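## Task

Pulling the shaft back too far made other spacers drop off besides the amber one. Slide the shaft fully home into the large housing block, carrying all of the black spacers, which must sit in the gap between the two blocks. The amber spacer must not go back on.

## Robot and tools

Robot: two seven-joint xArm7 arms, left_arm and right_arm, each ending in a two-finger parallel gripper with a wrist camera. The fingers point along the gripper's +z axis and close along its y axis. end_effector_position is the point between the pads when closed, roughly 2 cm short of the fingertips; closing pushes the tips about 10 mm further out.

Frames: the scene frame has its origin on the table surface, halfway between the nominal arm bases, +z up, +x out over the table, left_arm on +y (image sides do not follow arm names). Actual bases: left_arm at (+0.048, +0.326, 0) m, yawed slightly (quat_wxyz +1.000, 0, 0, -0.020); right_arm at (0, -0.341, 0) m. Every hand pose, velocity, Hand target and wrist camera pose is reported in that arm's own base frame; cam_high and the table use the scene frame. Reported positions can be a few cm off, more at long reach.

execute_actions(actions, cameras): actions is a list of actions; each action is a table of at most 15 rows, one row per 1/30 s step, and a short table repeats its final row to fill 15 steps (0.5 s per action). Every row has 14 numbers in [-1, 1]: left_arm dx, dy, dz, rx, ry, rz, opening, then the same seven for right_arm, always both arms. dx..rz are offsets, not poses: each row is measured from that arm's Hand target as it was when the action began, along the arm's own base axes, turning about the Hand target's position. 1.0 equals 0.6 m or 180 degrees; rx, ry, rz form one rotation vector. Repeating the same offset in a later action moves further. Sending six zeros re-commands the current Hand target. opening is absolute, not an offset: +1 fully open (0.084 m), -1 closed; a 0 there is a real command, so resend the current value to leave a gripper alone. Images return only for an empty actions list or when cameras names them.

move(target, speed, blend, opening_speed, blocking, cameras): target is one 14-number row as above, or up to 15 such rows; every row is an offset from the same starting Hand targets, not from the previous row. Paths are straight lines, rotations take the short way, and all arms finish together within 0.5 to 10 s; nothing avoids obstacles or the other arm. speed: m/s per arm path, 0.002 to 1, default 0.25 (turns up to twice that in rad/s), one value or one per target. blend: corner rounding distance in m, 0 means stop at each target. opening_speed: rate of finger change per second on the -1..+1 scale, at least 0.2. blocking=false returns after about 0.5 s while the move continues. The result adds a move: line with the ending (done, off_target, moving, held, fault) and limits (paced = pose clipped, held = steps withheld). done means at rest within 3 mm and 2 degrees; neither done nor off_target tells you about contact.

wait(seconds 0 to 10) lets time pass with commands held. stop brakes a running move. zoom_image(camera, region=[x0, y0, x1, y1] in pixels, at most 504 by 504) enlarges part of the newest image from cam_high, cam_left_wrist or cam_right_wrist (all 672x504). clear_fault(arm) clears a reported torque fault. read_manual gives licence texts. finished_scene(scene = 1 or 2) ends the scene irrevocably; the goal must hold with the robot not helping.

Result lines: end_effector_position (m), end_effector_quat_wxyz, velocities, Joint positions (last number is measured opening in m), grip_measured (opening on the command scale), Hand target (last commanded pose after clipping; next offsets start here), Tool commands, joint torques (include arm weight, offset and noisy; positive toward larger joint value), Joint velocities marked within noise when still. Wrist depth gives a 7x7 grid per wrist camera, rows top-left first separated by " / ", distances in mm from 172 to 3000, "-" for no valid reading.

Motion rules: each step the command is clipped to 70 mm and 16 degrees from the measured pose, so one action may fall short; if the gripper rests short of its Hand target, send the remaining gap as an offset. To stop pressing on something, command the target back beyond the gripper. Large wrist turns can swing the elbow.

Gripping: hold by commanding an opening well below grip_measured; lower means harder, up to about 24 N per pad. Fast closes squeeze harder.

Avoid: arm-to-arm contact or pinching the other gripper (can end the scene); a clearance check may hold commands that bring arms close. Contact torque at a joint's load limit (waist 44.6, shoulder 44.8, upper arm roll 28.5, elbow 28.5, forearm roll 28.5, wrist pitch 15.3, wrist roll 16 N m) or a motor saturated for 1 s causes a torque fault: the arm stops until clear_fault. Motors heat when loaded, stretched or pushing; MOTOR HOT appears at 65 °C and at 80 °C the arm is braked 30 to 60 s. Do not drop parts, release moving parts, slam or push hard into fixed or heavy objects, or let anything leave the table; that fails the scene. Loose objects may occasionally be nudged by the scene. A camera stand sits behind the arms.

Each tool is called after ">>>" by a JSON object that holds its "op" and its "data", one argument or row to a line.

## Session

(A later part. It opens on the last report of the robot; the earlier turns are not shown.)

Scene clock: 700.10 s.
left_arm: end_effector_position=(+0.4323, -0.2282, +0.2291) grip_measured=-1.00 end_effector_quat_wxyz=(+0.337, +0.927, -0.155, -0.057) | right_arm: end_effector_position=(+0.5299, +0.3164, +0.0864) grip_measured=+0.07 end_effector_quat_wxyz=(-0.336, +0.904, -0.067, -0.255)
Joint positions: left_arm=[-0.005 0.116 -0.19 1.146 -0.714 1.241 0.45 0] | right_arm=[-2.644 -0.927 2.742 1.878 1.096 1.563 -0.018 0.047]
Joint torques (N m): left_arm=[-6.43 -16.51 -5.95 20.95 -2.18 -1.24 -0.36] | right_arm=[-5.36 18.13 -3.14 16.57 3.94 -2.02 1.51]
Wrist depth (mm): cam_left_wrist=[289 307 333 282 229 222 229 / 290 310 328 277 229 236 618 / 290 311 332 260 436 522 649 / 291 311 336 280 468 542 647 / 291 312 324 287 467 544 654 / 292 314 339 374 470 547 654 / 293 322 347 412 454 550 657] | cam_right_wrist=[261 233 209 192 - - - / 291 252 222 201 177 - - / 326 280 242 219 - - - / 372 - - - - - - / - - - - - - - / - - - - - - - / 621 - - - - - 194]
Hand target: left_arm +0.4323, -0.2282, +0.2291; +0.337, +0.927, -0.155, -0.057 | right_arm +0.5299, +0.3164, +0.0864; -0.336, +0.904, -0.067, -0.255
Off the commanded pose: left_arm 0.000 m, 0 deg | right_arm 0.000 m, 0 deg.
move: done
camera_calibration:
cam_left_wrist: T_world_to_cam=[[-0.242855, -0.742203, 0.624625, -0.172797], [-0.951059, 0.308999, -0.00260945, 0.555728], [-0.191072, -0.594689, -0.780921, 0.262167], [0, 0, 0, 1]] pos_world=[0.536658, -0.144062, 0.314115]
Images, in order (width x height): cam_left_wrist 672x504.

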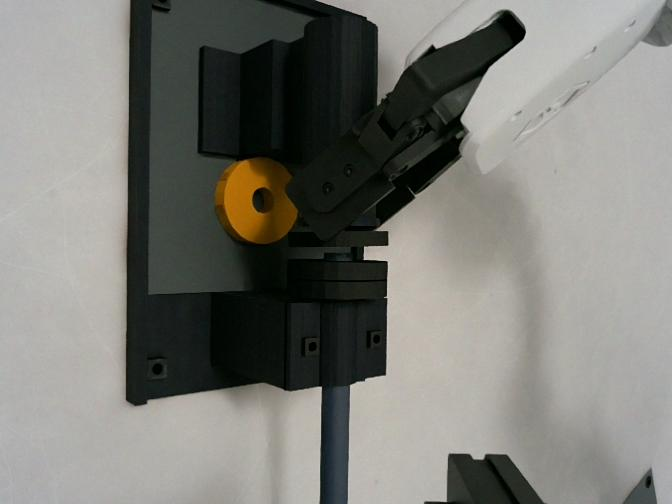

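>>> {"op": "move", "data": {
  "target": [0,0,0,0,0,0,-1,-0.0055,0.0021,0,0,0,0,-0.06],
  "speed": 0.01,
  "cameras": ["cam_left_wrist"]
}}

>>> {"op": "zoom_image", "data": {
  "camera": "cam_left_wrist",
  "region": [270, 190, 400, 310]
}}

Scene clock: 701.90 s.
left_arm: end_effector_position=(+0.4323, -0.2282, +0.2291) grip_measured=-1.00 end_effector_quat_wxyz=(+0.337, +0.927, -0.155, -0.057) | right_arm: end_effector_position=(+0.5266, +0.3176, +0.0864) grip_measured=+0.07 end_effector_quat_wxyz=(-0.336, +0.904, -0.067, -0.255)
Joint positions: left_arm=[-0.005 0.116 -0.19 1.146 -0.714 1.241 0.45 0] | right_arm=[-2.636 -0.916 2.742 1.858 1.096 1.556 -0.022 0.047]
Joint torques (N m): left_arm=[-6.16 -16.48 -5.85 21.13 -2.38 -1.08 -0.45] | right_arm=[7 27.6 -5.78 10.16 3.78 -1.27 -1.38]
Wrist depth (mm): cam_left_wrist=[289 307 333 282 230 224 223 / 290 310 328 278 225 230 618 / 290 311 332 260 317 520 649 / 291 311 336 276 467 542 651 / 292 312 323 287 467 545 651 / 292 314 339 376 470 547 655 / 293 321 347 412 455 548 659] | cam_right_wrist=[261 233 209 192 - - - / 291 252 222 200 177 - - / 326 275 236 - - - - / - - - - - - - / - - - - - - - / - - - - - - - / 620 - - - - - 194]
Hand target: left_arm +0.4323, -0.2282, +0.2291; +0.337, +0.927, -0.155, -0.057 | right_arm +0.5266, +0.3176, +0.0864; -0.336, +0.904, -0.067, -0.255
Off the commanded pose: left_arm 0.000 m, 0 deg | right_arm 0.000 m, 0 deg.
move: done
camera_calibration:
cam_left_wrist: T_world_to_cam=[[-0.242855, -0.742203, 0.624625, -0.172797], [-0.951059, 0.308999, -0.00260945, 0.555728], [-0.191072, -0.594689, -0.780921, 0.262167], [0, 0, 0, 1]] pos_world=[0.536658, -0.144062, 0.314115]
Images, in order (width x height): cam_left_wrist 672x504.

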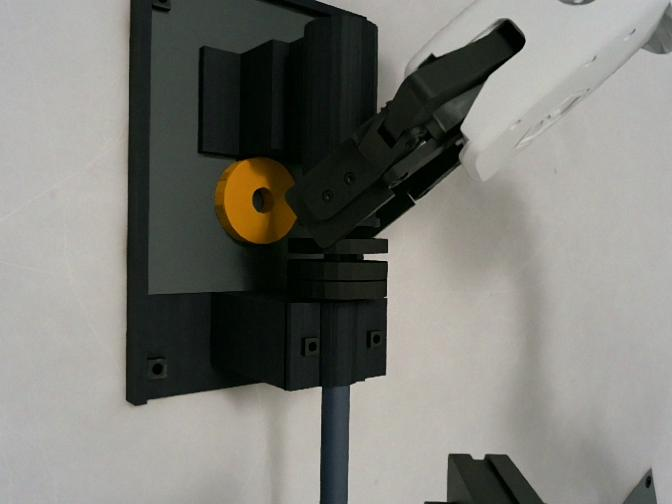

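Scaled by 3.877 from the camera's 672x504 image, which has a finer 960x720 frame.

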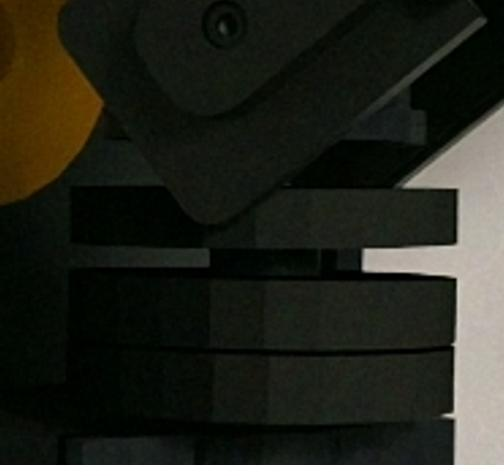

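>>> {"op": "move", "data": {
  "target": [0,0,0,0,0,0,-1,-0.00156,0.0006,0,0,0,0,-0.06],
  "speed": 0.01,
  "cameras": ["cam_left_wrist"]
}}

>>> {"op": "zoom_image", "data": {
  "camera": "cam_left_wrist",
  "region": [270, 190, 400, 310]
}}

Scene clock: 702.77 s.
left_arm: end_effector_position=(+0.4323, -0.2282, +0.2291) grip_measured=-1.00 end_effector_quat_wxyz=(+0.337, +0.927, -0.155, -0.057) | right_arm: end_effector_position=(+0.5256, +0.3180, +0.0864) grip_measured=+0.07 end_effector_quat_wxyz=(-0.336, +0.904, -0.067, -0.255)
Joint positions: left_arm=[-0.005 0.116 -0.19 1.146 -0.714 1.241 0.45 0] | right_arm=[-2.634 -0.913 2.742 1.853 1.096 1.554 -0.024 0.047]
Joint torques (N m): left_arm=[-6.18 -16.84 -5.96 21.23 -2.21 -1.02 -0.37] | right_arm=[6.8 28.08 -6.18 10.4 4.05 -1.35 -1.52]
Wrist depth (mm): cam_left_wrist=[289 308 333 281 230 224 222 / 290 309 328 279 222 230 615 / 291 310 332 259 317 522 652 / 291 311 336 277 467 543 649 / 292 312 323 287 467 547 655 / 293 313 339 376 468 547 654 / 293 322 348 413 453 550 659] | cam_right_wrist=[261 233 209 192 - - - / 290 252 222 201 177 - - / 326 284 235 - - - - / - - - - - - - / - - - - - - - / - - - - - - - / 619 - - - - - 194]
Hand target: left_arm +0.4323, -0.2282, +0.2291; +0.337, +0.927, -0.155, -0.057 | right_arm +0.5256, +0.3180, +0.0864; -0.336, +0.904, -0.067, -0.255
Off the commanded pose: left_arm 0.000 m, 0 deg | right_arm 0.000 m, 0 deg.
move: done
camera_calibration:
cam_left_wrist: T_world_to_cam=[[-0.242855, -0.742203, 0.624625, -0.172797], [-0.951059, 0.308999, -0.00260945, 0.555728], [-0.191072, -0.594689, -0.780921, 0.262167], [0, 0, 0, 1]] pos_world=[0.536658, -0.144062, 0.314115]
Images, in order (width x height): cam_left_wrist 672x504.

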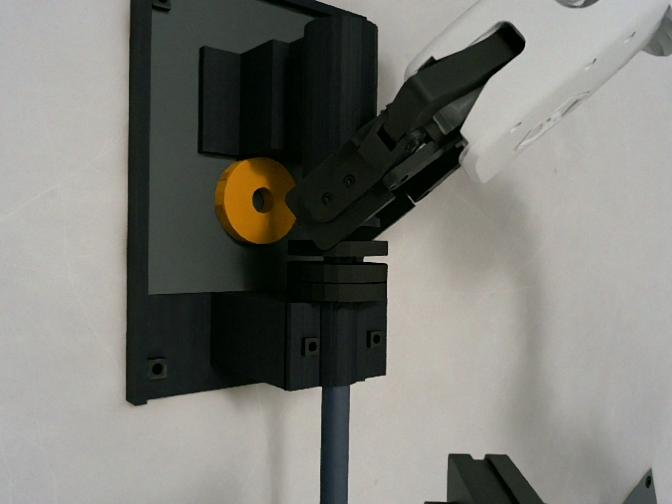

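Scaled by 3.877 from the camera's 672x504 image, which has a finer 960x720 frame.

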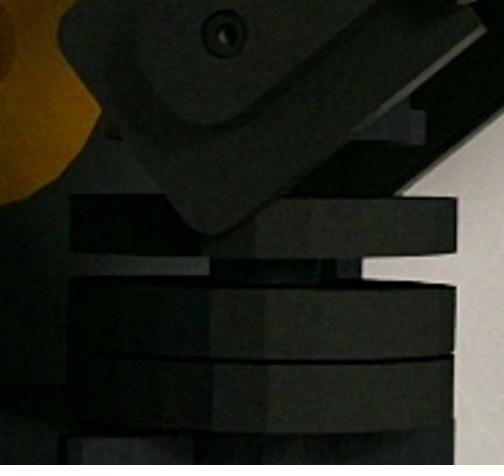

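>>> {"op": "wait", "data": {
  "seconds": 0.1,
  "cameras": ["cam_right_wrist","cam_high"]
}}

>>> {"op": "zoom_image", "data": {
  "camera": "cam_high",
  "region": [400, 120, 520, 220]
}}

Scene clock: 703.07 s.
left_arm: end_effector_position=(+0.4323, -0.2282, +0.2291) grip_measured=-1.00 end_effector_quat_wxyz=(+0.337, +0.927, -0.155, -0.057) | right_arm: end_effector_position=(+0.5256, +0.3180, +0.0864) grip_measured=+0.07 end_effector_quat_wxyz=(-0.336, +0.904, -0.067, -0.255)
Joint positions: left_arm=[-0.005 0.116 -0.19 1.146 -0.714 1.241 0.45 0] | right_arm=[-2.634 -0.912 2.742 1.853 1.096 1.554 -0.024 0.047]
Joint torques (N m): left_arm=[-6.18 -16.6 -5.96 21.15 -2.5 -1.01 -0.61] | right_arm=[6.96 27.75 -6.07 10.3 3.63 -1.38 -1.55]
Wrist depth (mm): cam_left_wrist=[289 307 333 281 230 224 222 / 290 310 328 279 222 230 616 / 291 310 332 260 316 522 645 / 291 312 337 277 467 544 650 / 292 312 324 287 469 545 652 / 292 314 339 375 468 548 653 / 293 321 347 413 455 550 657] | cam_right_wrist=[262 234 209 192 - - - / 291 252 221 201 177 - - / 327 283 236 - - - - / - - - - - - - / - - - - - - - / - - - - - - - / 621 - - - - - 194]
Hand target: left_arm +0.4323, -0.2282, +0.2291; +0.337, +0.927, -0.155, -0.057 | right_arm +0.5256, +0.3180, +0.0864; -0.336, +0.904, -0.067, -0.255
Tool commands: left_gripper/opening=-1.0 right_gripper/opening=-0.06
Off the commanded pose: left_arm 0.000 m, 0 deg | right_arm 0.000 m, 0 deg.
wait: 0.10 s; at rest from the start
camera_calibration:
cam_right_wrist: T_world_to_cam=[[-0.273016, -0.773587, -0.571861, 0.465628], [-0.864643, -0.0632719, 0.498386, 0.498353], [-0.421727, 0.630523, -0.651603, 0.210377], [0, 0, 0, 1]] pos_world=[0.646743, 0.259088, 0.154985]
Images, in order (width x height): cam_high 672x504, cam_right_wrist 672x504.

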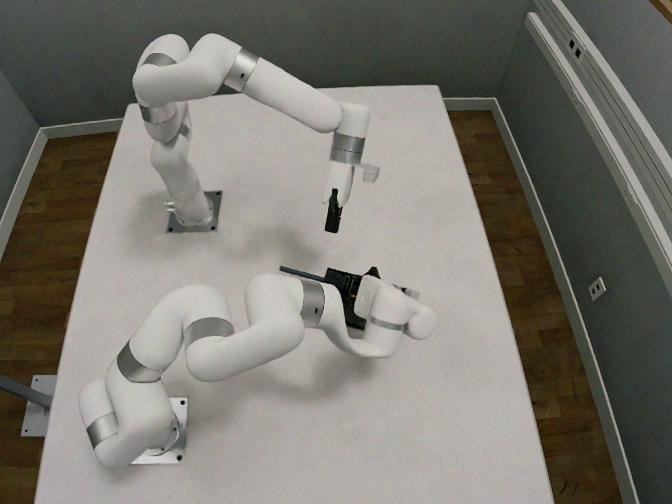

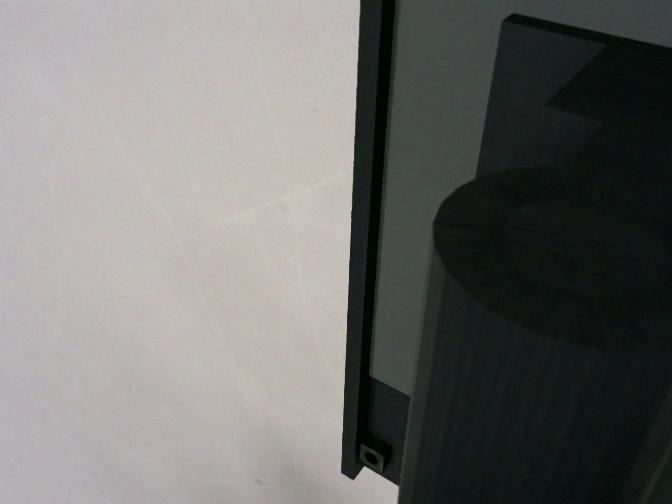

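Scaled by 4.200 from the camera's 672x504 image, which has a finer 960x720 frame.

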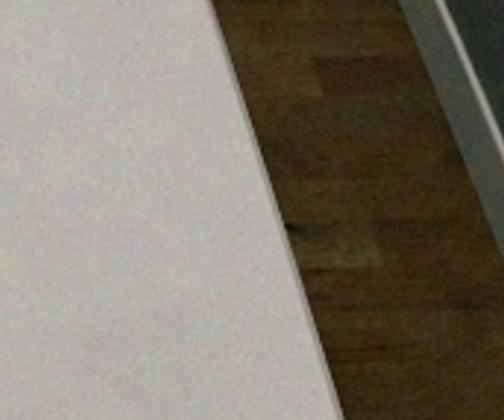

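>>> {"op": "move", "data": {
  "target": [0.030,0.0867,-0.075,-0.1313,0.0452,0,-1,0,0,0,0,0,0,-0.06],
  "cameras": ["cam_left_wrist"]
}}

>>> {"op": "zoom_image", "data": {
  "camera": "cam_left_wrist",
  "region": [260, 190, 390, 310]
}}

Scene clock: 704.93 s.
left_arm: end_effector_position=(+0.4503, -0.1762, +0.1841) grip_measured=-1.00 end_effector_quat_wxyz=(+0.530, +0.832, -0.139, -0.089) | right_arm: end_effector_position=(+0.5256, +0.3180, +0.0864) grip_measured=+0.07 end_effector_quat_wxyz=(-0.336, +0.904, -0.067, -0.255)
Joint positions: left_arm=[0.182 0.41 -0.127 1.233 -0.952 1.514 0.806 0] | right_arm=[-2.634 -0.912 2.742 1.853 1.096 1.554 -0.024 0.047]
Joint torques (N m): left_arm=[6.2 -19.66 2.36 24.75 -2.62 2.3 1.08] | right_arm=[6.93 27.77 -5.97 10.26 3.97 -1.41 -1.44]
Wrist depth (mm): cam_left_wrist=[240 283 311 294 587 258 271 / 240 284 301 282 247 258 306 / 241 285 327 263 296 1946 1940 / 241 286 333 276 731 2044 1957 / 242 287 286 286 736 2138 2044 / 243 290 329 293 744 2220 2112 / 243 299 348 515 671 2325 2242] | cam_right_wrist=[262 233 209 192 - - - / 291 252 222 200 177 - - / 326 283 235 - - - - / - - - - - - - / - - - - - - - / - - - - - - - / 618 - - - - - 194]
Hand target: left_arm +0.4503, -0.1762, +0.1841; +0.530, +0.832, -0.139, -0.089 | right_arm +0.5256, +0.3180, +0.0864; -0.336, +0.904, -0.067, -0.255
Off the commanded pose: left_arm 0.000 m, 0 deg | right_arm 0.000 m, 0 deg.
move: done
camera_calibration:
cam_left_wrist: T_world_to_cam=[[-0.133255, -0.423455, 0.896063, -0.144989], [-0.950866, 0.309563, 0.0048862, 0.555312], [-0.279457, -0.851385, -0.4439, 0.193953], [0, 0, 0, 1]] pos_world=[0.562908, -0.0681722, 0.213302]
Images, in order (width x height): cam_left_wrist 672x504.

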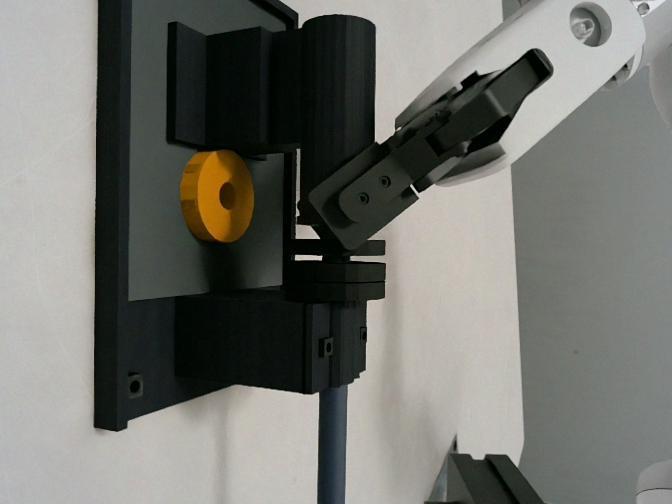

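Scaled by 3.877 from the camera's 672x504 image, which has a finer 960x720 frame.

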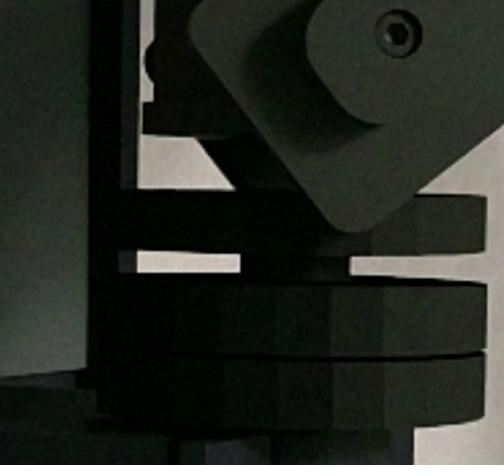

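>>> {"op": "move", "data": {
  "target": [
    [0,0,0,0,0,0,-1,0.0008,-0.0003,0,0,0,0,-0.06],
    [0,0,0,0,0,0,-1,0.0008,-0.0003,0.0007,0,0,0,-0.06],
    [0,0,0,0,0,0,-1,-0.0016,0.0006,0.0007,0,0,0,-0.06]
  ],
  "speed": 0.01,
  "cameras": ["cam_left_wrist"]
}}

>>> {"op": "zoom_image", "data": {
  "camera": "cam_left_wrist",
  "region": [260, 190, 390, 310]
}}

Scene clock: 706.43 s.
left_arm: end_effector_position=(+0.4503, -0.1762, +0.1841) grip_measured=-1.00 end_effector_quat_wxyz=(+0.530, +0.832, -0.139, -0.089) | right_arm: end_effector_position=(+0.5247, +0.3183, +0.0868) grip_measured=+0.07 end_effector_quat_wxyz=(-0.336, +0.904, -0.067, -0.255)
Joint positions: left_arm=[0.182 0.41 -0.127 1.233 -0.952 1.514 0.806 0] | right_arm=[-2.632 -0.909 2.741 1.847 1.096 1.552 -0.024 0.047]
Joint torques (N m): left_arm=[5.65 -19.66 2.54 24.47 -3 2.13 0.93] | right_arm=[7.4 27.66 -5.79 10.28 0.49 -1.05 -1.54]
Wrist depth (mm): cam_left_wrist=[240 283 312 295 645 258 270 / 240 283 301 282 247 258 307 / 241 285 331 264 598 1957 1898 / 241 285 332 276 735 2056 1968 / 242 286 287 286 739 2093 2056 / 242 290 329 293 745 2228 2158 / 243 299 348 514 671 2356 2264] | cam_right_wrist=[262 234 210 192 - - - / 291 253 222 201 - - - / 332 276 - - - - - / - - - - - - - / - - - - - - - / - - - - - - - / 623 - - - - - 195]
Hand target: left_arm +0.4503, -0.1762, +0.1841; +0.530, +0.832, -0.139, -0.089 | right_arm +0.5247, +0.3184, +0.0868; -0.336, +0.904, -0.067, -0.255
Off the commanded pose: left_arm 0.000 m, 0 deg | right_arm 0.000 m, 0 deg.
move: done
camera_calibration:
cam_left_wrist: T_world_to_cam=[[-0.133143, -0.423409, 0.896101, -0.144924], [-0.950878, 0.309526, 0.00496986, 0.555268], [-0.279471, -0.851421, -0.443822, 0.193982], [0, 0, 0, 1]] pos_world=[0.562908, -0.0680718, 0.213201]
Images, in order (width x height): cam_left_wrist 672x504.

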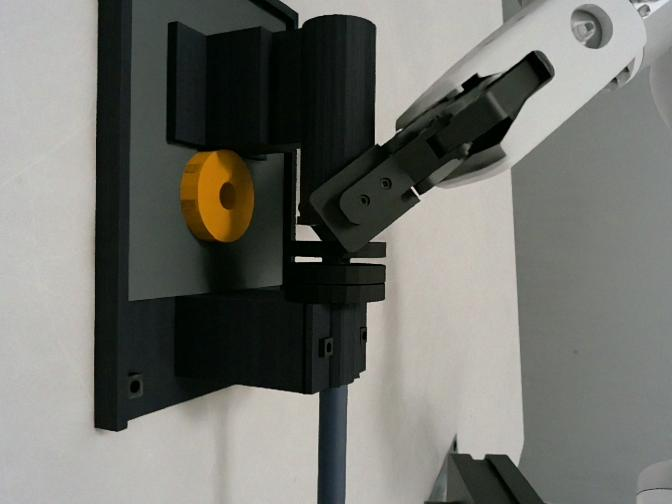

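Scaled by 3.877 from the camera's 672x504 image, which has a finer 960x720 frame.

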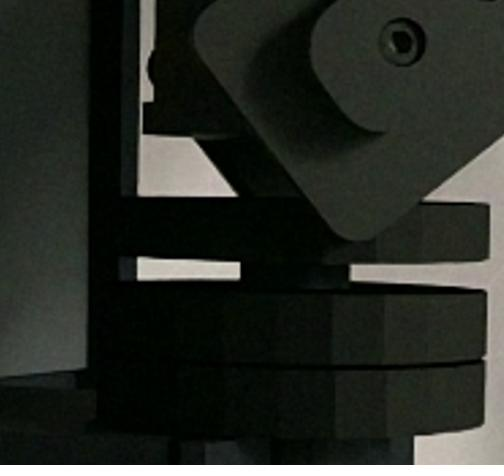

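>>> {"op": "move", "data": {
  "target": [-0.049,-0.122,0.0945,0.2206,-0.0759,0,-1,0,0,0,0,0,0,-0.06],
  "cameras": ["cam_left_wrist"]
}}

>>> {"op": "zoom_image", "data": {
  "camera": "cam_left_wrist",
  "region": [270, 190, 400, 310]
}}

Scene clock: 708.90 s.
left_arm: end_effector_position=(+0.4210, -0.2494, +0.2408) grip_measured=-1.00 end_effector_quat_wxyz=(+0.197, +0.967, -0.162, -0.033) | right_arm: end_effector_position=(+0.5247, +0.3184, +0.0868) grip_measured=+0.07 end_effector_quat_wxyz=(-0.336, +0.904, -0.067, -0.255)
Joint positions: left_arm=[-0.12 0.036 -0.245 1.15 -0.435 1.14 0.156 0] | right_arm=[-2.632 -0.909 2.741 1.847 1.096 1.552 -0.024 0.047]
Joint torques (N m): left_arm=[-6.43 -14.16 -5.13 28.41 1.59 0.18 -0.57] | right_arm=[7.19 27.89 -5.78 10.34 -0.58 -1.22 -1.4]
Wrist depth (mm): cam_left_wrist=[317 335 346 356 225 214 208 / 318 335 346 350 224 220 452 / 318 336 347 277 285 429 469 / 319 335 348 357 392 437 472 / 319 337 349 299 309 437 471 / 320 337 352 368 404 441 473 / 320 338 352 - 400 439 475] | cam_right_wrist=[262 234 209 193 - - - / 292 254 223 201 - - - / 332 275 - - - - - / - - - - - - - / - - - - - - - / - - - - - - - / 623 - - - - - 195]
Hand target: left_arm +0.4209, -0.2494, +0.2408; +0.197, +0.967, -0.162, -0.033 | right_arm +0.5247, +0.3184, +0.0868; -0.336, +0.904, -0.067, -0.255
Off the commanded pose: left_arm 0.000 m, 0 deg | right_arm 0.000 m, 0 deg.
move: done
camera_calibration:
cam_left_wrist: T_world_to_cam=[[-0.291081, -0.882646, 0.369064, -0.151825], [-0.950611, 0.310291, -0.00766195, 0.552861], [-0.107754, -0.353066, -0.929373, 0.317571], [0, 0, 0, 1]] pos_world=[0.515582, -0.193432, 0.355411]
Images, in order (width x height): cam_left_wrist 672x504.

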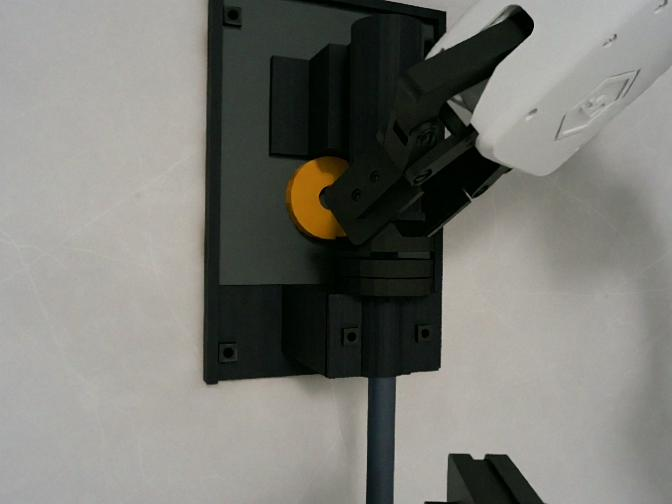

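Scaled by 3.877 from the camera's 672x504 image, which has a finer 960x720 frame.

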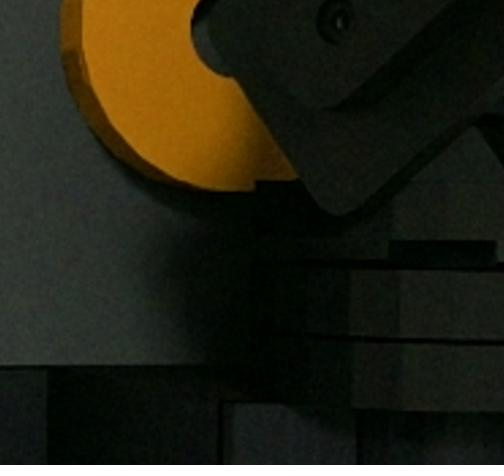

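>>> {"op": "zoom_image", "data": {
  "camera": "cam_left_wrist",
  "region": [325, 190, 455, 310]
}}

Scaled by 3.877 from the camera's 672x504 image, which has a finer 960x720 frame.

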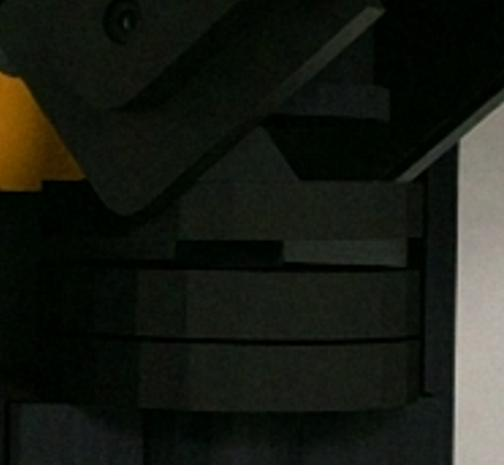

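>>> {"op": "move", "data": {
  "target": [0,0,0,0,0,0,-1,-0.0023,0.0009,0,0,0,0,-0.06],
  "speed": 0.01,
  "cameras": ["cam_left_wrist"]
}}

>>> {"op": "zoom_image", "data": {
  "camera": "cam_left_wrist",
  "region": [325, 190, 455, 310]
}}

Scene clock: 710.00 s.
left_arm: end_effector_position=(+0.4209, -0.2494, +0.2408) grip_measured=-1.00 end_effector_quat_wxyz=(+0.197, +0.967, -0.162, -0.033) | right_arm: end_effector_position=(+0.5233, +0.3189, +0.0868) grip_measured=+0.07 end_effector_quat_wxyz=(-0.336, +0.904, -0.067, -0.255)
Joint positions: left_arm=[-0.12 0.036 -0.245 1.15 -0.435 1.14 0.156 0] | right_arm=[-2.628 -0.904 2.741 1.839 1.096 1.549 -0.026 0.047]
Joint torques (N m): left_arm=[-6.25 -14.16 -5.35 28.44 1.37 0.2 -0.5] | right_arm=[7.3 28.16 -5.59 10.48 3.42 -1.35 -1.39]
Wrist depth (mm): cam_left_wrist=[317 335 346 355 231 214 208 / 317 335 345 349 222 220 449 / 318 336 347 277 285 423 468 / 318 336 346 287 392 436 471 / 319 336 350 298 308 438 472 / 319 337 351 367 403 439 472 / 320 337 353 - 397 442 474] | cam_right_wrist=[262 234 210 193 - - - / 292 254 223 201 - - - / 327 276 - - - - - / - - - - - - - / - - - - - - - / - - - - - - - / 620 - - - - - 195]
Hand target: left_arm +0.4209, -0.2494, +0.2408; +0.197, +0.967, -0.162, -0.033 | right_arm +0.5233, +0.3189, +0.0868; -0.336, +0.904, -0.067, -0.255
Off the commanded pose: left_arm 0.000 m, 0 deg | right_arm 0.000 m, 0 deg.
move: done
camera_calibration:
cam_left_wrist: T_world_to_cam=[[-0.291087, -0.882621, 0.369118, -0.151799], [-0.950587, 0.310369, -0.00749066, 0.552803], [-0.107951, -0.353059, -0.929352, 0.317573], [0, 0, 0, 1]] pos_world=[0.515583, -0.193432, 0.35531]
Images, in order (width x height): cam_left_wrist 672x504.

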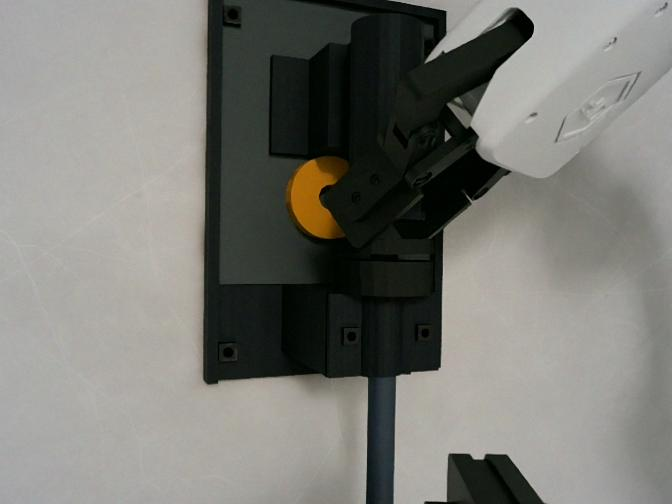

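Scaled by 3.877 from the camera's 672x504 image, which has a finer 960x720 frame.

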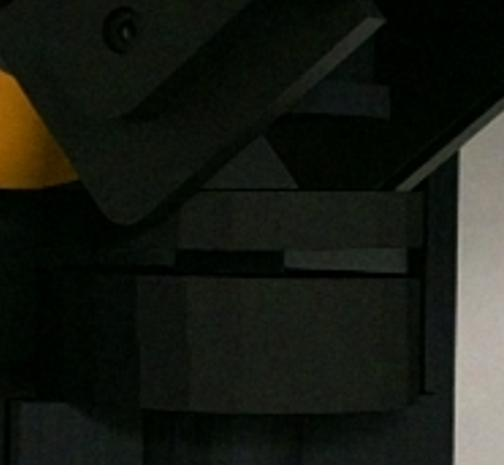

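>>> {"op": "move", "data": {
  "target": [0,0,0,0,0,0,-1,-0.0031,0.0012,0,0,0,0,-0.06],
  "speed": 0.01,
  "cameras": ["cam_left_wrist"]
}}

>>> {"op": "zoom_image", "data": {
  "camera": "cam_left_wrist",
  "region": [325, 190, 455, 310]
}}

>>> {"op": "move", "data": {
  "target": [0,0,0,0,0,0,-1,0.0078,-0.0030,0,0,0,0,-0.06],
  "speed": 0.01,
  "cameras": ["cam_left_wrist"]
}}

>>> {"op": "zoom_image", "data": {
  "camera": "cam_left_wrist",
  "region": [325, 190, 455, 310]
}}

Scene clock: 711.07 s.
left_arm: end_effector_position=(+0.4209, -0.2494, +0.2408) grip_measured=-1.00 end_effector_quat_wxyz=(+0.197, +0.967, -0.162, -0.033) | right_arm: end_effector_position=(+0.5214, +0.3196, +0.0868) grip_measured=+0.07 end_effector_quat_wxyz=(-0.336, +0.904, -0.067, -0.255)
Joint positions: left_arm=[-0.12 0.036 -0.245 1.15 -0.435 1.14 0.156 0] | right_arm=[-2.624 -0.898 2.741 1.828 1.096 1.545 -0.029 0.047]
Joint torques (N m): left_arm=[-6.4 -14.23 -5.32 28.36 1.67 0.41 -0.54] | right_arm=[6.91 27.88 -5.75 10.51 4.11 -1.32 -1.41]
Wrist depth (mm): cam_left_wrist=[317 334 345 357 282 214 204 / 319 335 345 350 219 219 452 / 318 335 347 346 264 422 461 / 319 336 348 287 393 437 468 / 319 336 349 300 308 437 471 / 320 337 351 368 403 438 472 / 321 338 352 - 397 440 475] | cam_right_wrist=[262 234 209 193 - - - / 292 253 221 201 - - - / 327 - - - - - - / - - - - - - - / - - - - - - - / - - - - - - - / 620 - - - - - 195]
Hand target: left_arm +0.4209, -0.2494, +0.2408; +0.197, +0.967, -0.162, -0.033 | right_arm +0.5214, +0.3196, +0.0868; -0.336, +0.904, -0.067, -0.255
Off the commanded pose: left_arm 0.000 m, 0 deg | right_arm 0.000 m, 0 deg.
move: done
camera_calibration:
cam_left_wrist: T_world_to_cam=[[-0.291087, -0.882621, 0.369118, -0.151799], [-0.950587, 0.310369, -0.00749066, 0.552803], [-0.107951, -0.353059, -0.929352, 0.317573], [0, 0, 0, 1]] pos_world=[0.515583, -0.193432, 0.35531]
Images, in order (width x height): cam_left_wrist 672x504.

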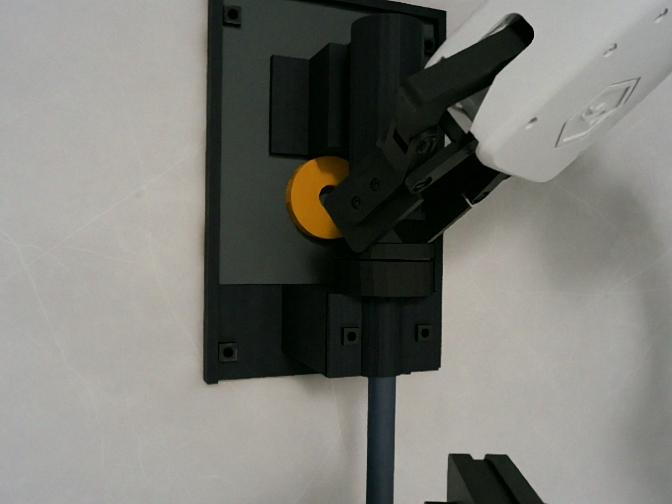

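Scaled by 3.877 from the camera's 672x504 image, which has a finer 960x720 frame.

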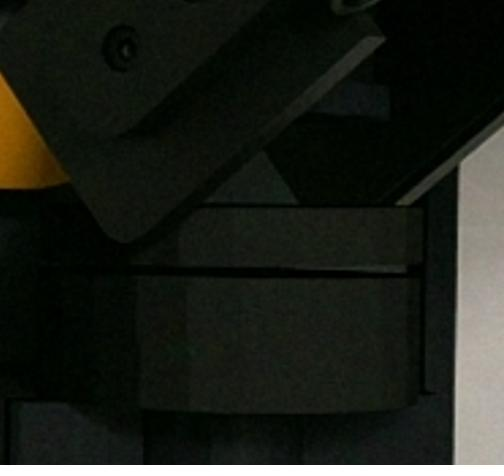

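Scene clock: 711.90 s.
left_arm: end_effector_position=(+0.4209, -0.2494, +0.2408) grip_measured=-1.00 end_effector_quat_wxyz=(+0.197, +0.967, -0.162, -0.033) | right_arm: end_effector_position=(+0.5261, +0.3178, +0.0868) grip_measured=+0.07 end_effector_quat_wxyz=(-0.336, +0.904, -0.067, -0.255)
Joint positions: left_arm=[-0.12 0.036 -0.245 1.15 -0.435 1.14 0.156 0] | right_arm=[-2.635 -0.913 2.741 1.855 1.096 1.555 -0.023 0.047]
Joint torques (N m): left_arm=[-7.04 -14.14 -5.39 28.22 1.32 0.35 -0.57] | right_arm=[-6.03 18.11 -3.12 16.52 -0.81 1.81 1.51]
Wrist depth (mm): cam_left_wrist=[317 335 345 355 225 210 209 / 317 335 345 350 228 220 450 / 318 335 347 346 286 428 469 / 319 336 348 357 394 437 471 / 319 337 350 299 308 437 470 / 320 335 352 368 404 439 474 / 321 337 353 - 397 440 474] | cam_right_wrist=[262 234 209 193 - - - / 292 254 222 201 178 - - / 327 285 236 - - - - / - - - - - - - / - - - - - - - / - - - - - - - / 621 - - - - - 195]
Hand target: left_arm +0.4209, -0.2494, +0.2408; +0.197, +0.967, -0.162, -0.033 | right_arm +0.5261, +0.3178, +0.0868; -0.336, +0.904, -0.067, -0.255
Off the commanded pose: left_arm 0.000 m, 0 deg | right_arm 0.000 m, 0 deg.
move: done
camera_calibration:
cam_left_wrist: T_world_to_cam=[[-0.291087, -0.882621, 0.369118, -0.151799], [-0.950587, 0.310369, -0.00749066, 0.552803], [-0.107951, -0.353059, -0.929352, 0.317573], [0, 0, 0, 1]] pos_world=[0.515583, -0.193432, 0.35531]
Images, in order (width x height): cam_left_wrist 672x504.

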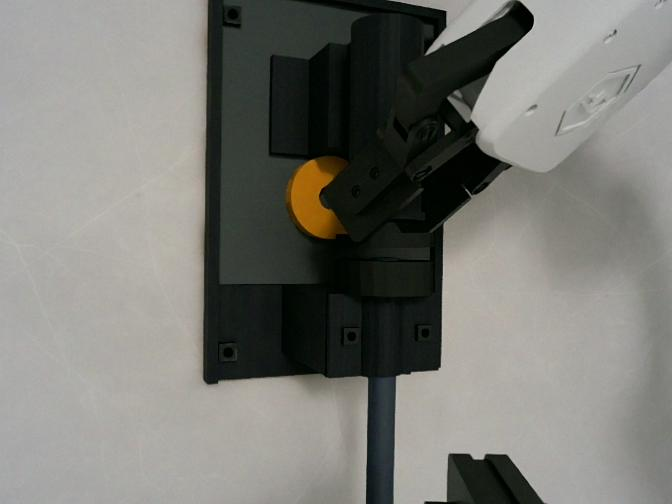

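Scaled by 3.877 from the camera's 672x504 image, which has a finer 960x720 frame.

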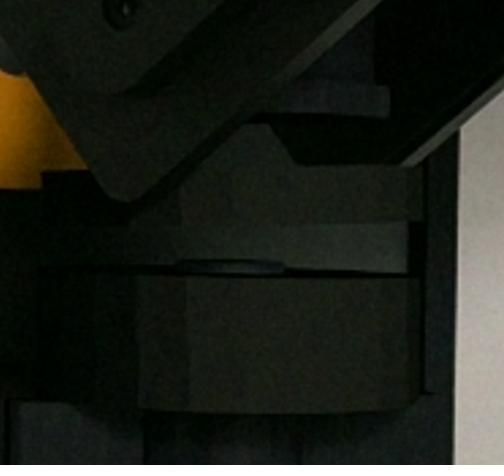

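>>> {"op": "move", "data": {
  "target": [0.049,0.122,-0.0945,-0.2206,0.0759,0,-1,0,0,0,0,0,0,-0.06],
  "cameras": ["cam_left_wrist"]
}}

>>> {"op": "zoom_image", "data": {
  "camera": "cam_left_wrist",
  "region": [335, 235, 395, 285]
}}

>>> {"op": "zoom_image", "data": {
  "camera": "cam_left_wrist",
  "region": [265, 235, 325, 285]
}}

Scene clock: 714.17 s.
left_arm: end_effector_position=(+0.4503, -0.1762, +0.1841) grip_measured=-1.00 end_effector_quat_wxyz=(+0.530, +0.832, -0.139, -0.089) | right_arm: end_effector_position=(+0.5261, +0.3178, +0.0868) grip_measured=+0.07 end_effector_quat_wxyz=(-0.336, +0.904, -0.067, -0.255)
Joint positions: left_arm=[0.172 0.409 -0.115 1.233 -0.955 1.517 0.808 0] | right_arm=[-2.635 -0.913 2.741 1.855 1.096 1.555 -0.023 0.047]
Joint torques (N m): left_arm=[5.54 -20.14 -0.4 24.68 -2.73 2.44 1.14] | right_arm=[-5.51 18.18 -3.01 16.46 -0.91 2.03 1.44]
Wrist depth (mm): cam_left_wrist=[239 283 312 294 586 258 271 / 240 283 301 283 247 258 307 / 241 285 327 264 269 1946 1924 / 241 286 332 276 735 2044 2002 / 242 286 287 286 741 2125 2044 / 242 289 329 293 743 2235 2119 / 243 299 347 514 671 2325 2257] | cam_right_wrist=[262 234 210 193 - - - / 293 254 223 201 178 - - / 327 284 236 - - - - / - - - - - - - / - - - - - - - / - - - - - - - / 623 - - - - - 195]
Hand target: left_arm +0.4503, -0.1762, +0.1841; +0.530, +0.832, -0.139, -0.089 | right_arm +0.5261, +0.3178, +0.0868; -0.336, +0.904, -0.067, -0.255
Off the commanded pose: left_arm 0.000 m, 0 deg | right_arm 0.000 m, 0 deg.
move: done
camera_calibration:
cam_left_wrist: T_world_to_cam=[[-0.133255, -0.423455, 0.896063, -0.1449], [-0.950866, 0.309563, 0.0048862, 0.555312], [-0.279457, -0.851385, -0.4439, 0.193908], [0, 0, 0, 1]] pos_world=[0.562908, -0.0681722, 0.213202]
Images, in order (width x height): cam_left_wrist 672x504.

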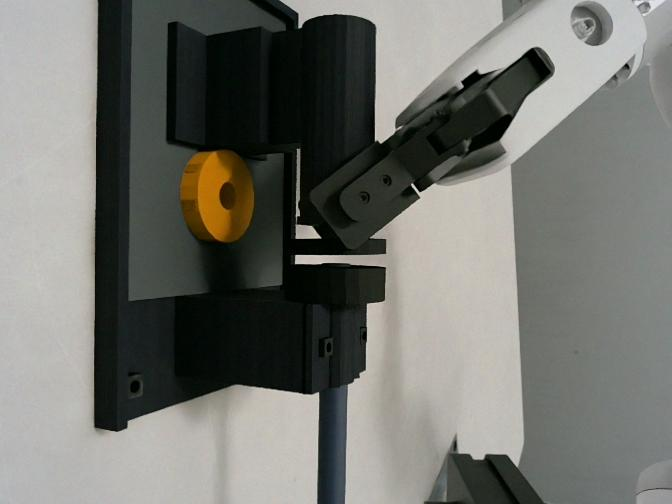

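Scaled by 8.400 from the camera's 672x504 image, which has a finer 960x720 frame.

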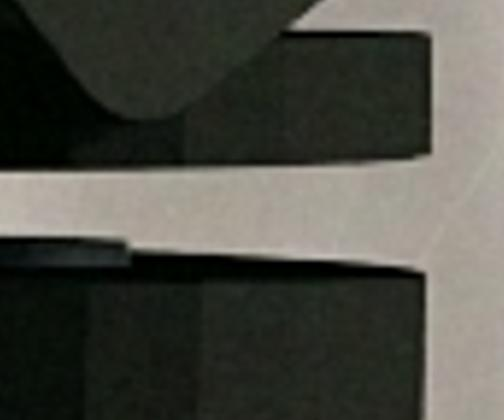

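Scaled by 8.400 from the camera's 672x504 image, which has a finer 960x720 frame.

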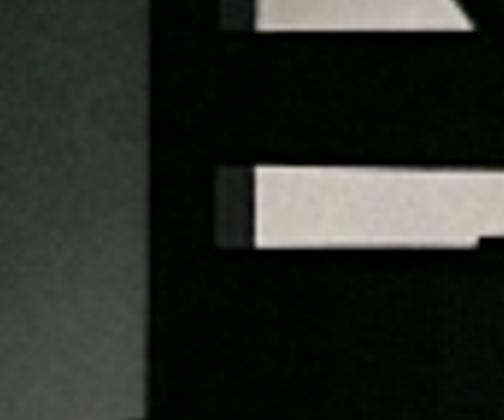

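>>> {"op": "move", "data": {
  "target": [-0.173,0.0597,0.03,0,0,0,-1,0,0,0.0005,0,0,0,-0.06],
  "cameras": ["cam_left_wrist"]
}}

Scene clock: 719.63 s.
left_arm: end_effector_position=(+0.3466, -0.1404, +0.2020) grip_measured=-1.00 end_effector_quat_wxyz=(+0.530, +0.832, -0.139, -0.089) | right_arm: end_effector_position=(+0.5261, +0.3178, +0.0871) grip_measured=+0.07 end_effector_quat_wxyz=(-0.336, +0.904, -0.067, -0.255)
Joint positions: left_arm=[0.24 0.094 -0.064 0.867 -0.91 1.573 0.911 0] | right_arm=[-2.635 -0.913 2.741 1.855 1.096 1.556 -0.022 0.047]
Joint torques (N m): left_arm=[5.8 -21.39 4.9 16.93 0.87 2.59 1.05] | right_arm=[-3.89 28.09 -6.72 15.16 -0.89 1.78 1.61]
Wrist depth (mm): cam_left_wrist=[258 305 338 286 774 1833 1818 / 260 300 286 501 784 1940 1852 / 265 306 352 503 790 2020 1930 / 270 319 370 506 786 2099 1979 / 271 321 373 506 794 2206 2087 / 272 322 374 510 724 1239 683 / 263 323 376 551 708 694 643] | cam_right_wrist=[262 234 210 193 - - - / 293 253 223 201 178 - - / 327 285 237 - - - - / - - - - - - - / - - - - - - - / - - - - - - - / 625 - - - - - 193]
Hand target: left_arm +0.3465, -0.1404, +0.2021; +0.530, +0.832, -0.139, -0.089 | right_arm +0.5261, +0.3178, +0.0871; -0.336, +0.904, -0.067, -0.255
Off the commanded pose: left_arm 0.000 m, 0 deg | right_arm 0.000 m, 0 deg.
move: done
camera_calibration:
cam_left_wrist: T_world_to_cam=[[-0.133143, -0.423409, 0.896101, -0.159716], [-0.950878, 0.309526, 0.00496986, 0.445396], [-0.279471, -0.851421, -0.443822, 0.203442], [0, 0, 0, 1]] pos_world=[0.459108, -0.0322718, 0.231201]
Images, in order (width x height): cam_left_wrist 672x504.

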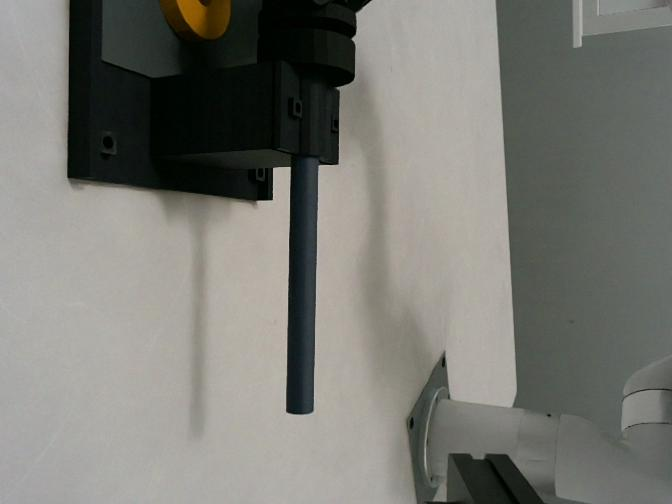

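>>> {"op": "move", "data": {
  "target": [
    [-0.1857,-0.1637,0.0,0.3415,-0.1177,0,-1,0,0,0,0,0,0,-0.06],
    [-0.1857,-0.1637,-0.19,0.3415,-0.1177,0,-1,0,0,0,0,0,0,-0.06]
  ],
  "speed": 0.15,
  "cameras": ["cam_left_wrist","cam_high"]
}}

Scene clock: 725.60 s.
left_arm: end_effector_position=(+0.2351, -0.2386, +0.0881) grip_measured=-1.00 end_effector_quat_wxyz=(+0.000, +0.986, -0.165, +0.000) | right_arm: end_effector_position=(+0.5261, +0.3178, +0.0871) grip_measured=+0.07 end_effector_quat_wxyz=(-0.336, +0.904, -0.067, -0.255)
Joint positions: left_arm=[0.14 -0.358 -0.977 0.459 -0.456 0.718 -0.121 0] | right_arm=[-2.635 -0.913 2.741 1.855 1.096 1.556 -0.022 0.047]
Joint torques (N m): left_arm=[5.53 0.7 1.28 23.57 2.14 -3.47 -0.82] | right_arm=[2.64 28.1 -6.38 11.4 -0.94 0.12 1.38]
Wrist depth (mm): cam_left_wrist=[223 222 221 221 - 219 218 / 223 222 221 220 - 219 218 / 223 222 221 221 - 219 219 / 223 222 222 221 - 219 219 / 223 222 222 221 220 220 219 / 223 223 222 221 221 220 220 / 224 223 222 222 221 220 220] | cam_right_wrist=[262 234 210 193 - - - / 293 254 223 202 178 - - / 327 285 237 - - - - / - - - - - - - / - - - - - - - / - - - - - - - / 603 - - - - - 193]
Hand target: left_arm +0.2351, -0.2386, +0.0881; +0.000, +0.986, -0.165, +0.000 | right_arm +0.5261, +0.3178, +0.0871; -0.336, +0.904, -0.067, -0.255
Off the commanded pose: left_arm 0.000 m, 0 deg | right_arm 0.000 m, 0 deg.
move: done
camera_calibration:
cam_left_wrist: T_world_to_cam=[[-0.314331, -0.949015, -0.023807, -0.115759], [-0.949097, 0.314696, -0.0134895, 0.372842], [0.0202937, 0.0183549, -0.999626, 0.224014], [0, 0, 0, 1]] pos_world=[0.312931, -0.231301, 0.226204]
Images, in order (width x height): cam_high 672x504, cam_left_wrist 672x504.

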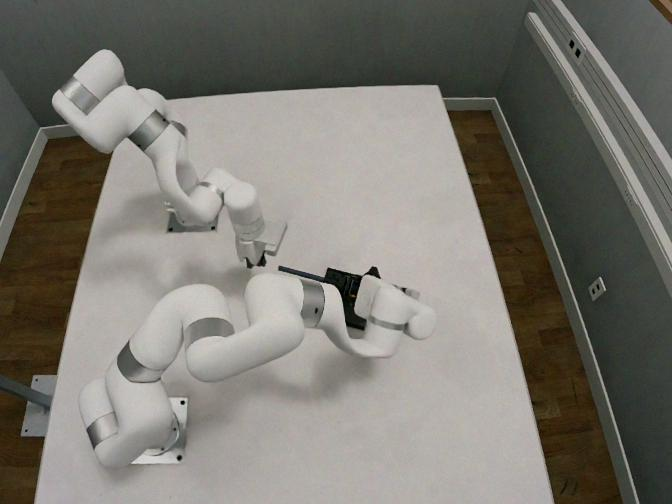

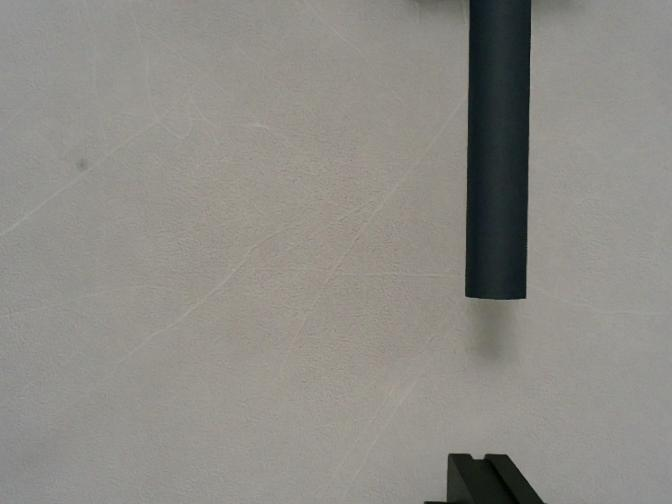

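>>> {"op": "move", "data": {
  "target": [0.0630,-0.0217,0,0,0,0,-1,0,0,0,0,0,0,-0.06],
  "speed": 0.04,
  "cameras": ["cam_left_wrist"]
}}

Scene clock: 727.27 s.
left_arm: end_effector_position=(+0.2728, -0.2515, +0.0880) grip_measured=-1.00 end_effector_quat_wxyz=(+0.000, +0.986, -0.165, +0.000) | right_arm: end_effector_position=(+0.5261, +0.3178, +0.0871) grip_measured=+0.07 end_effector_quat_wxyz=(-0.336, +0.904, -0.067, -0.255)
Joint positions: left_arm=[0.298 -0.185 -1.061 0.568 -0.259 0.677 -0.219 0] | right_arm=[-2.635 -0.913 2.741 1.855 1.096 1.556 -0.022 0.047]
Joint torques (N m): left_arm=[9.83 -2.23 4.53 35.48 2.21 -6.26 -0.78] | right_arm=[4.08 28.33 -5.94 11.51 -0.9 -0.35 1.43]
Wrist depth (mm): cam_left_wrist=[222 221 214 214 - 212 211 / 222 221 220 220 - 218 217 / 223 221 221 220 - 219 218 / 222 221 221 220 - 219 218 / 223 222 221 221 - 219 219 / 223 222 222 221 - 220 219 / 223 223 222 221 - 220 219] | cam_right_wrist=[263 235 210 193 - - - / 292 254 223 202 178 - - / 328 285 237 - - - - / - - - - - - - / - - - - - - - / - - - - - - - / 607 - - - - - 193]
Hand target: left_arm +0.2729, -0.2516, +0.0881; +0.000, +0.986, -0.165, +0.000 | right_arm +0.5261, +0.3178, +0.0871; -0.336, +0.904, -0.067, -0.255
Off the commanded pose: left_arm 0.000 m, 0 deg | right_arm 0.000 m, 0 deg.
move: done
camera_calibration:
cam_left_wrist: T_world_to_cam=[[-0.31443, -0.94898, -0.0238714, -0.116286], [-0.949072, 0.314789, -0.0130439, 0.41266], [0.0198928, 0.0185543, -0.99963, 0.223578], [0, 0, 0, 1]] pos_world=[0.350633, -0.244402, 0.226102]
Images, in order (width x height): cam_left_wrist 672x504.

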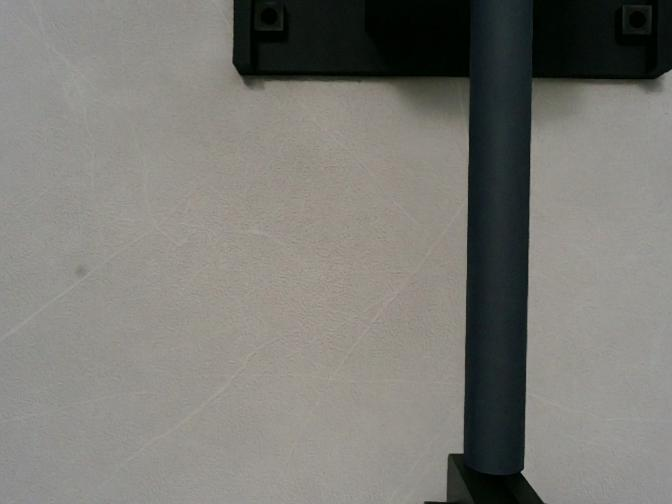

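>>> {"op": "move", "data": {
  "target": [0.0063,-0.0022,0,0,0,0,-1,0,0,0,0,0,0,-0.06],
  "speed": 0.01,
  "cameras": ["cam_left_wrist"]
}}

>>> {"op": "zoom_image", "data": {
  "camera": "cam_left_wrist",
  "region": [440, 440, 560, 504]
}}

Scene clock: 728.47 s.
left_arm: end_effector_position=(+0.2638, -0.2451, +0.0839) grip_measured=-1.00 end_effector_quat_wxyz=(-0.011, +0.986, -0.165, -0.026) | right_arm: end_effector_position=(+0.5261, +0.3178, +0.0871) grip_measured=+0.07 end_effector_quat_wxyz=(-0.336, +0.904, -0.067, -0.255)
Joint positions: left_arm=[0.312 -0.168 -1.069 0.578 -0.237 0.73 -0.232 0] | right_arm=[-2.635 -0.913 2.741 1.855 1.096 1.556 -0.022 0.047]
Joint torques (N m): left_arm=[0.7 -5.28 4.9 22.17 0.38 0.21 0.14] | right_arm=[4.74 27.89 -6.05 11.31 -0.85 -0.66 1.42]
Wrist depth (mm): cam_left_wrist=[213 212 210 209 - 207 206 / 214 213 212 211 209 208 208 / 216 215 214 212 211 210 209 / 218 216 215 214 213 211 210 / 219 217 216 215 214 213 212 / 221 219 218 217 216 215 213 / 223 221 220 219 217 216 215] | cam_right_wrist=[262 234 210 193 - - - / 292 254 223 202 178 - - / 328 285 237 - - - - / - - - - - - - / - - - - - - - / - - - - - - - / 608 - - - - - 193]
Hand target: left_arm +0.2638, -0.2451, +0.0839; -0.011, +0.986, -0.165, -0.026 (not the last commanded pose) | right_arm +0.5261, +0.3178, +0.0871; -0.336, +0.904, -0.067, -0.255
Tool commands: left_gripper/opening=-1.0 right_gripper/opening=-0.06
Off the commanded pose: left_arm 0.016 m, 3 deg | right_arm 0.000 m, 0 deg.
TORQUE FAULT: the external load on joint 6 (wrist pitch) of the left arm reached its load limit, and that arm stopped. The contact can be on any part of that arm beyond that joint, not only on its tool. A torque fault puts only its own arm into a fault stop. That arm's remaining commands of this call were not run. The hold on joint 6 (wrist pitch) of that arm was moved back by the arm itself, up to 3 degrees, as the stop began. That arm is still stopped at the end of this call. While its stop runs, that arm, its gripper or tool too, takes no new command.
CLEAR FAULT: the left arm stays stopped (state 4) until you call clear_fault(arm="left_arm").
End effector pose when the fault began: left_arm: position (+0.2748, -0.2519, +0.0875), quat_wxyz (-0.001, +0.986, -0.165, -0.002)
Joint positions when the fault began: left_arm=[0.312 -0.169 -1.069 0.578 -0.237 0.679 -0.232 0]
move: fault (left_arm)
camera_calibration:
cam_left_wrist: T_world_to_cam=[[-0.316217, -0.947956, -0.0372255, -0.111154], [-0.94829, 0.314706, 0.0412987, 0.397367], [-0.0274343, 0.0483599, -0.998453, 0.239263], [0, 0, 0, 1]] pos_world=[0.348234, -0.241994, 0.218345]
Images, in order (width x height): cam_left_wrist 672x504.

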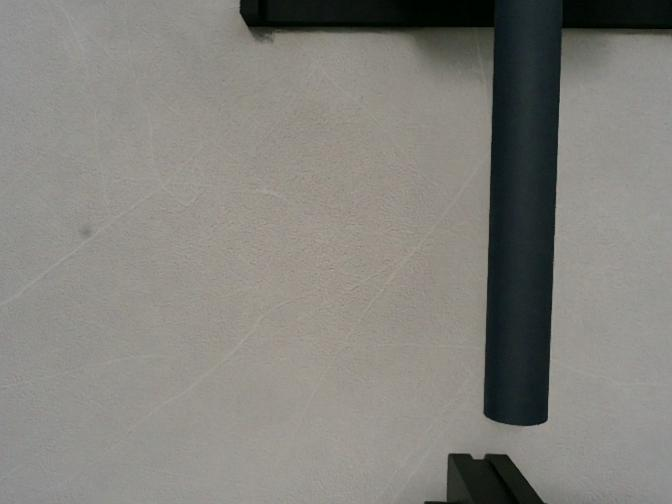

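Scaled by 4.200 from the camera's 672x504 image, which has a finer 960x720 frame.

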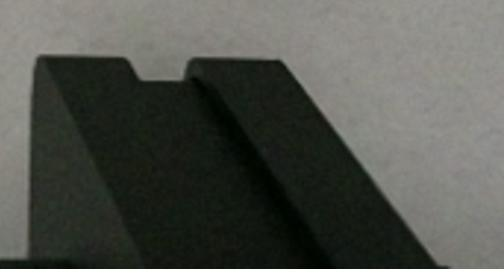

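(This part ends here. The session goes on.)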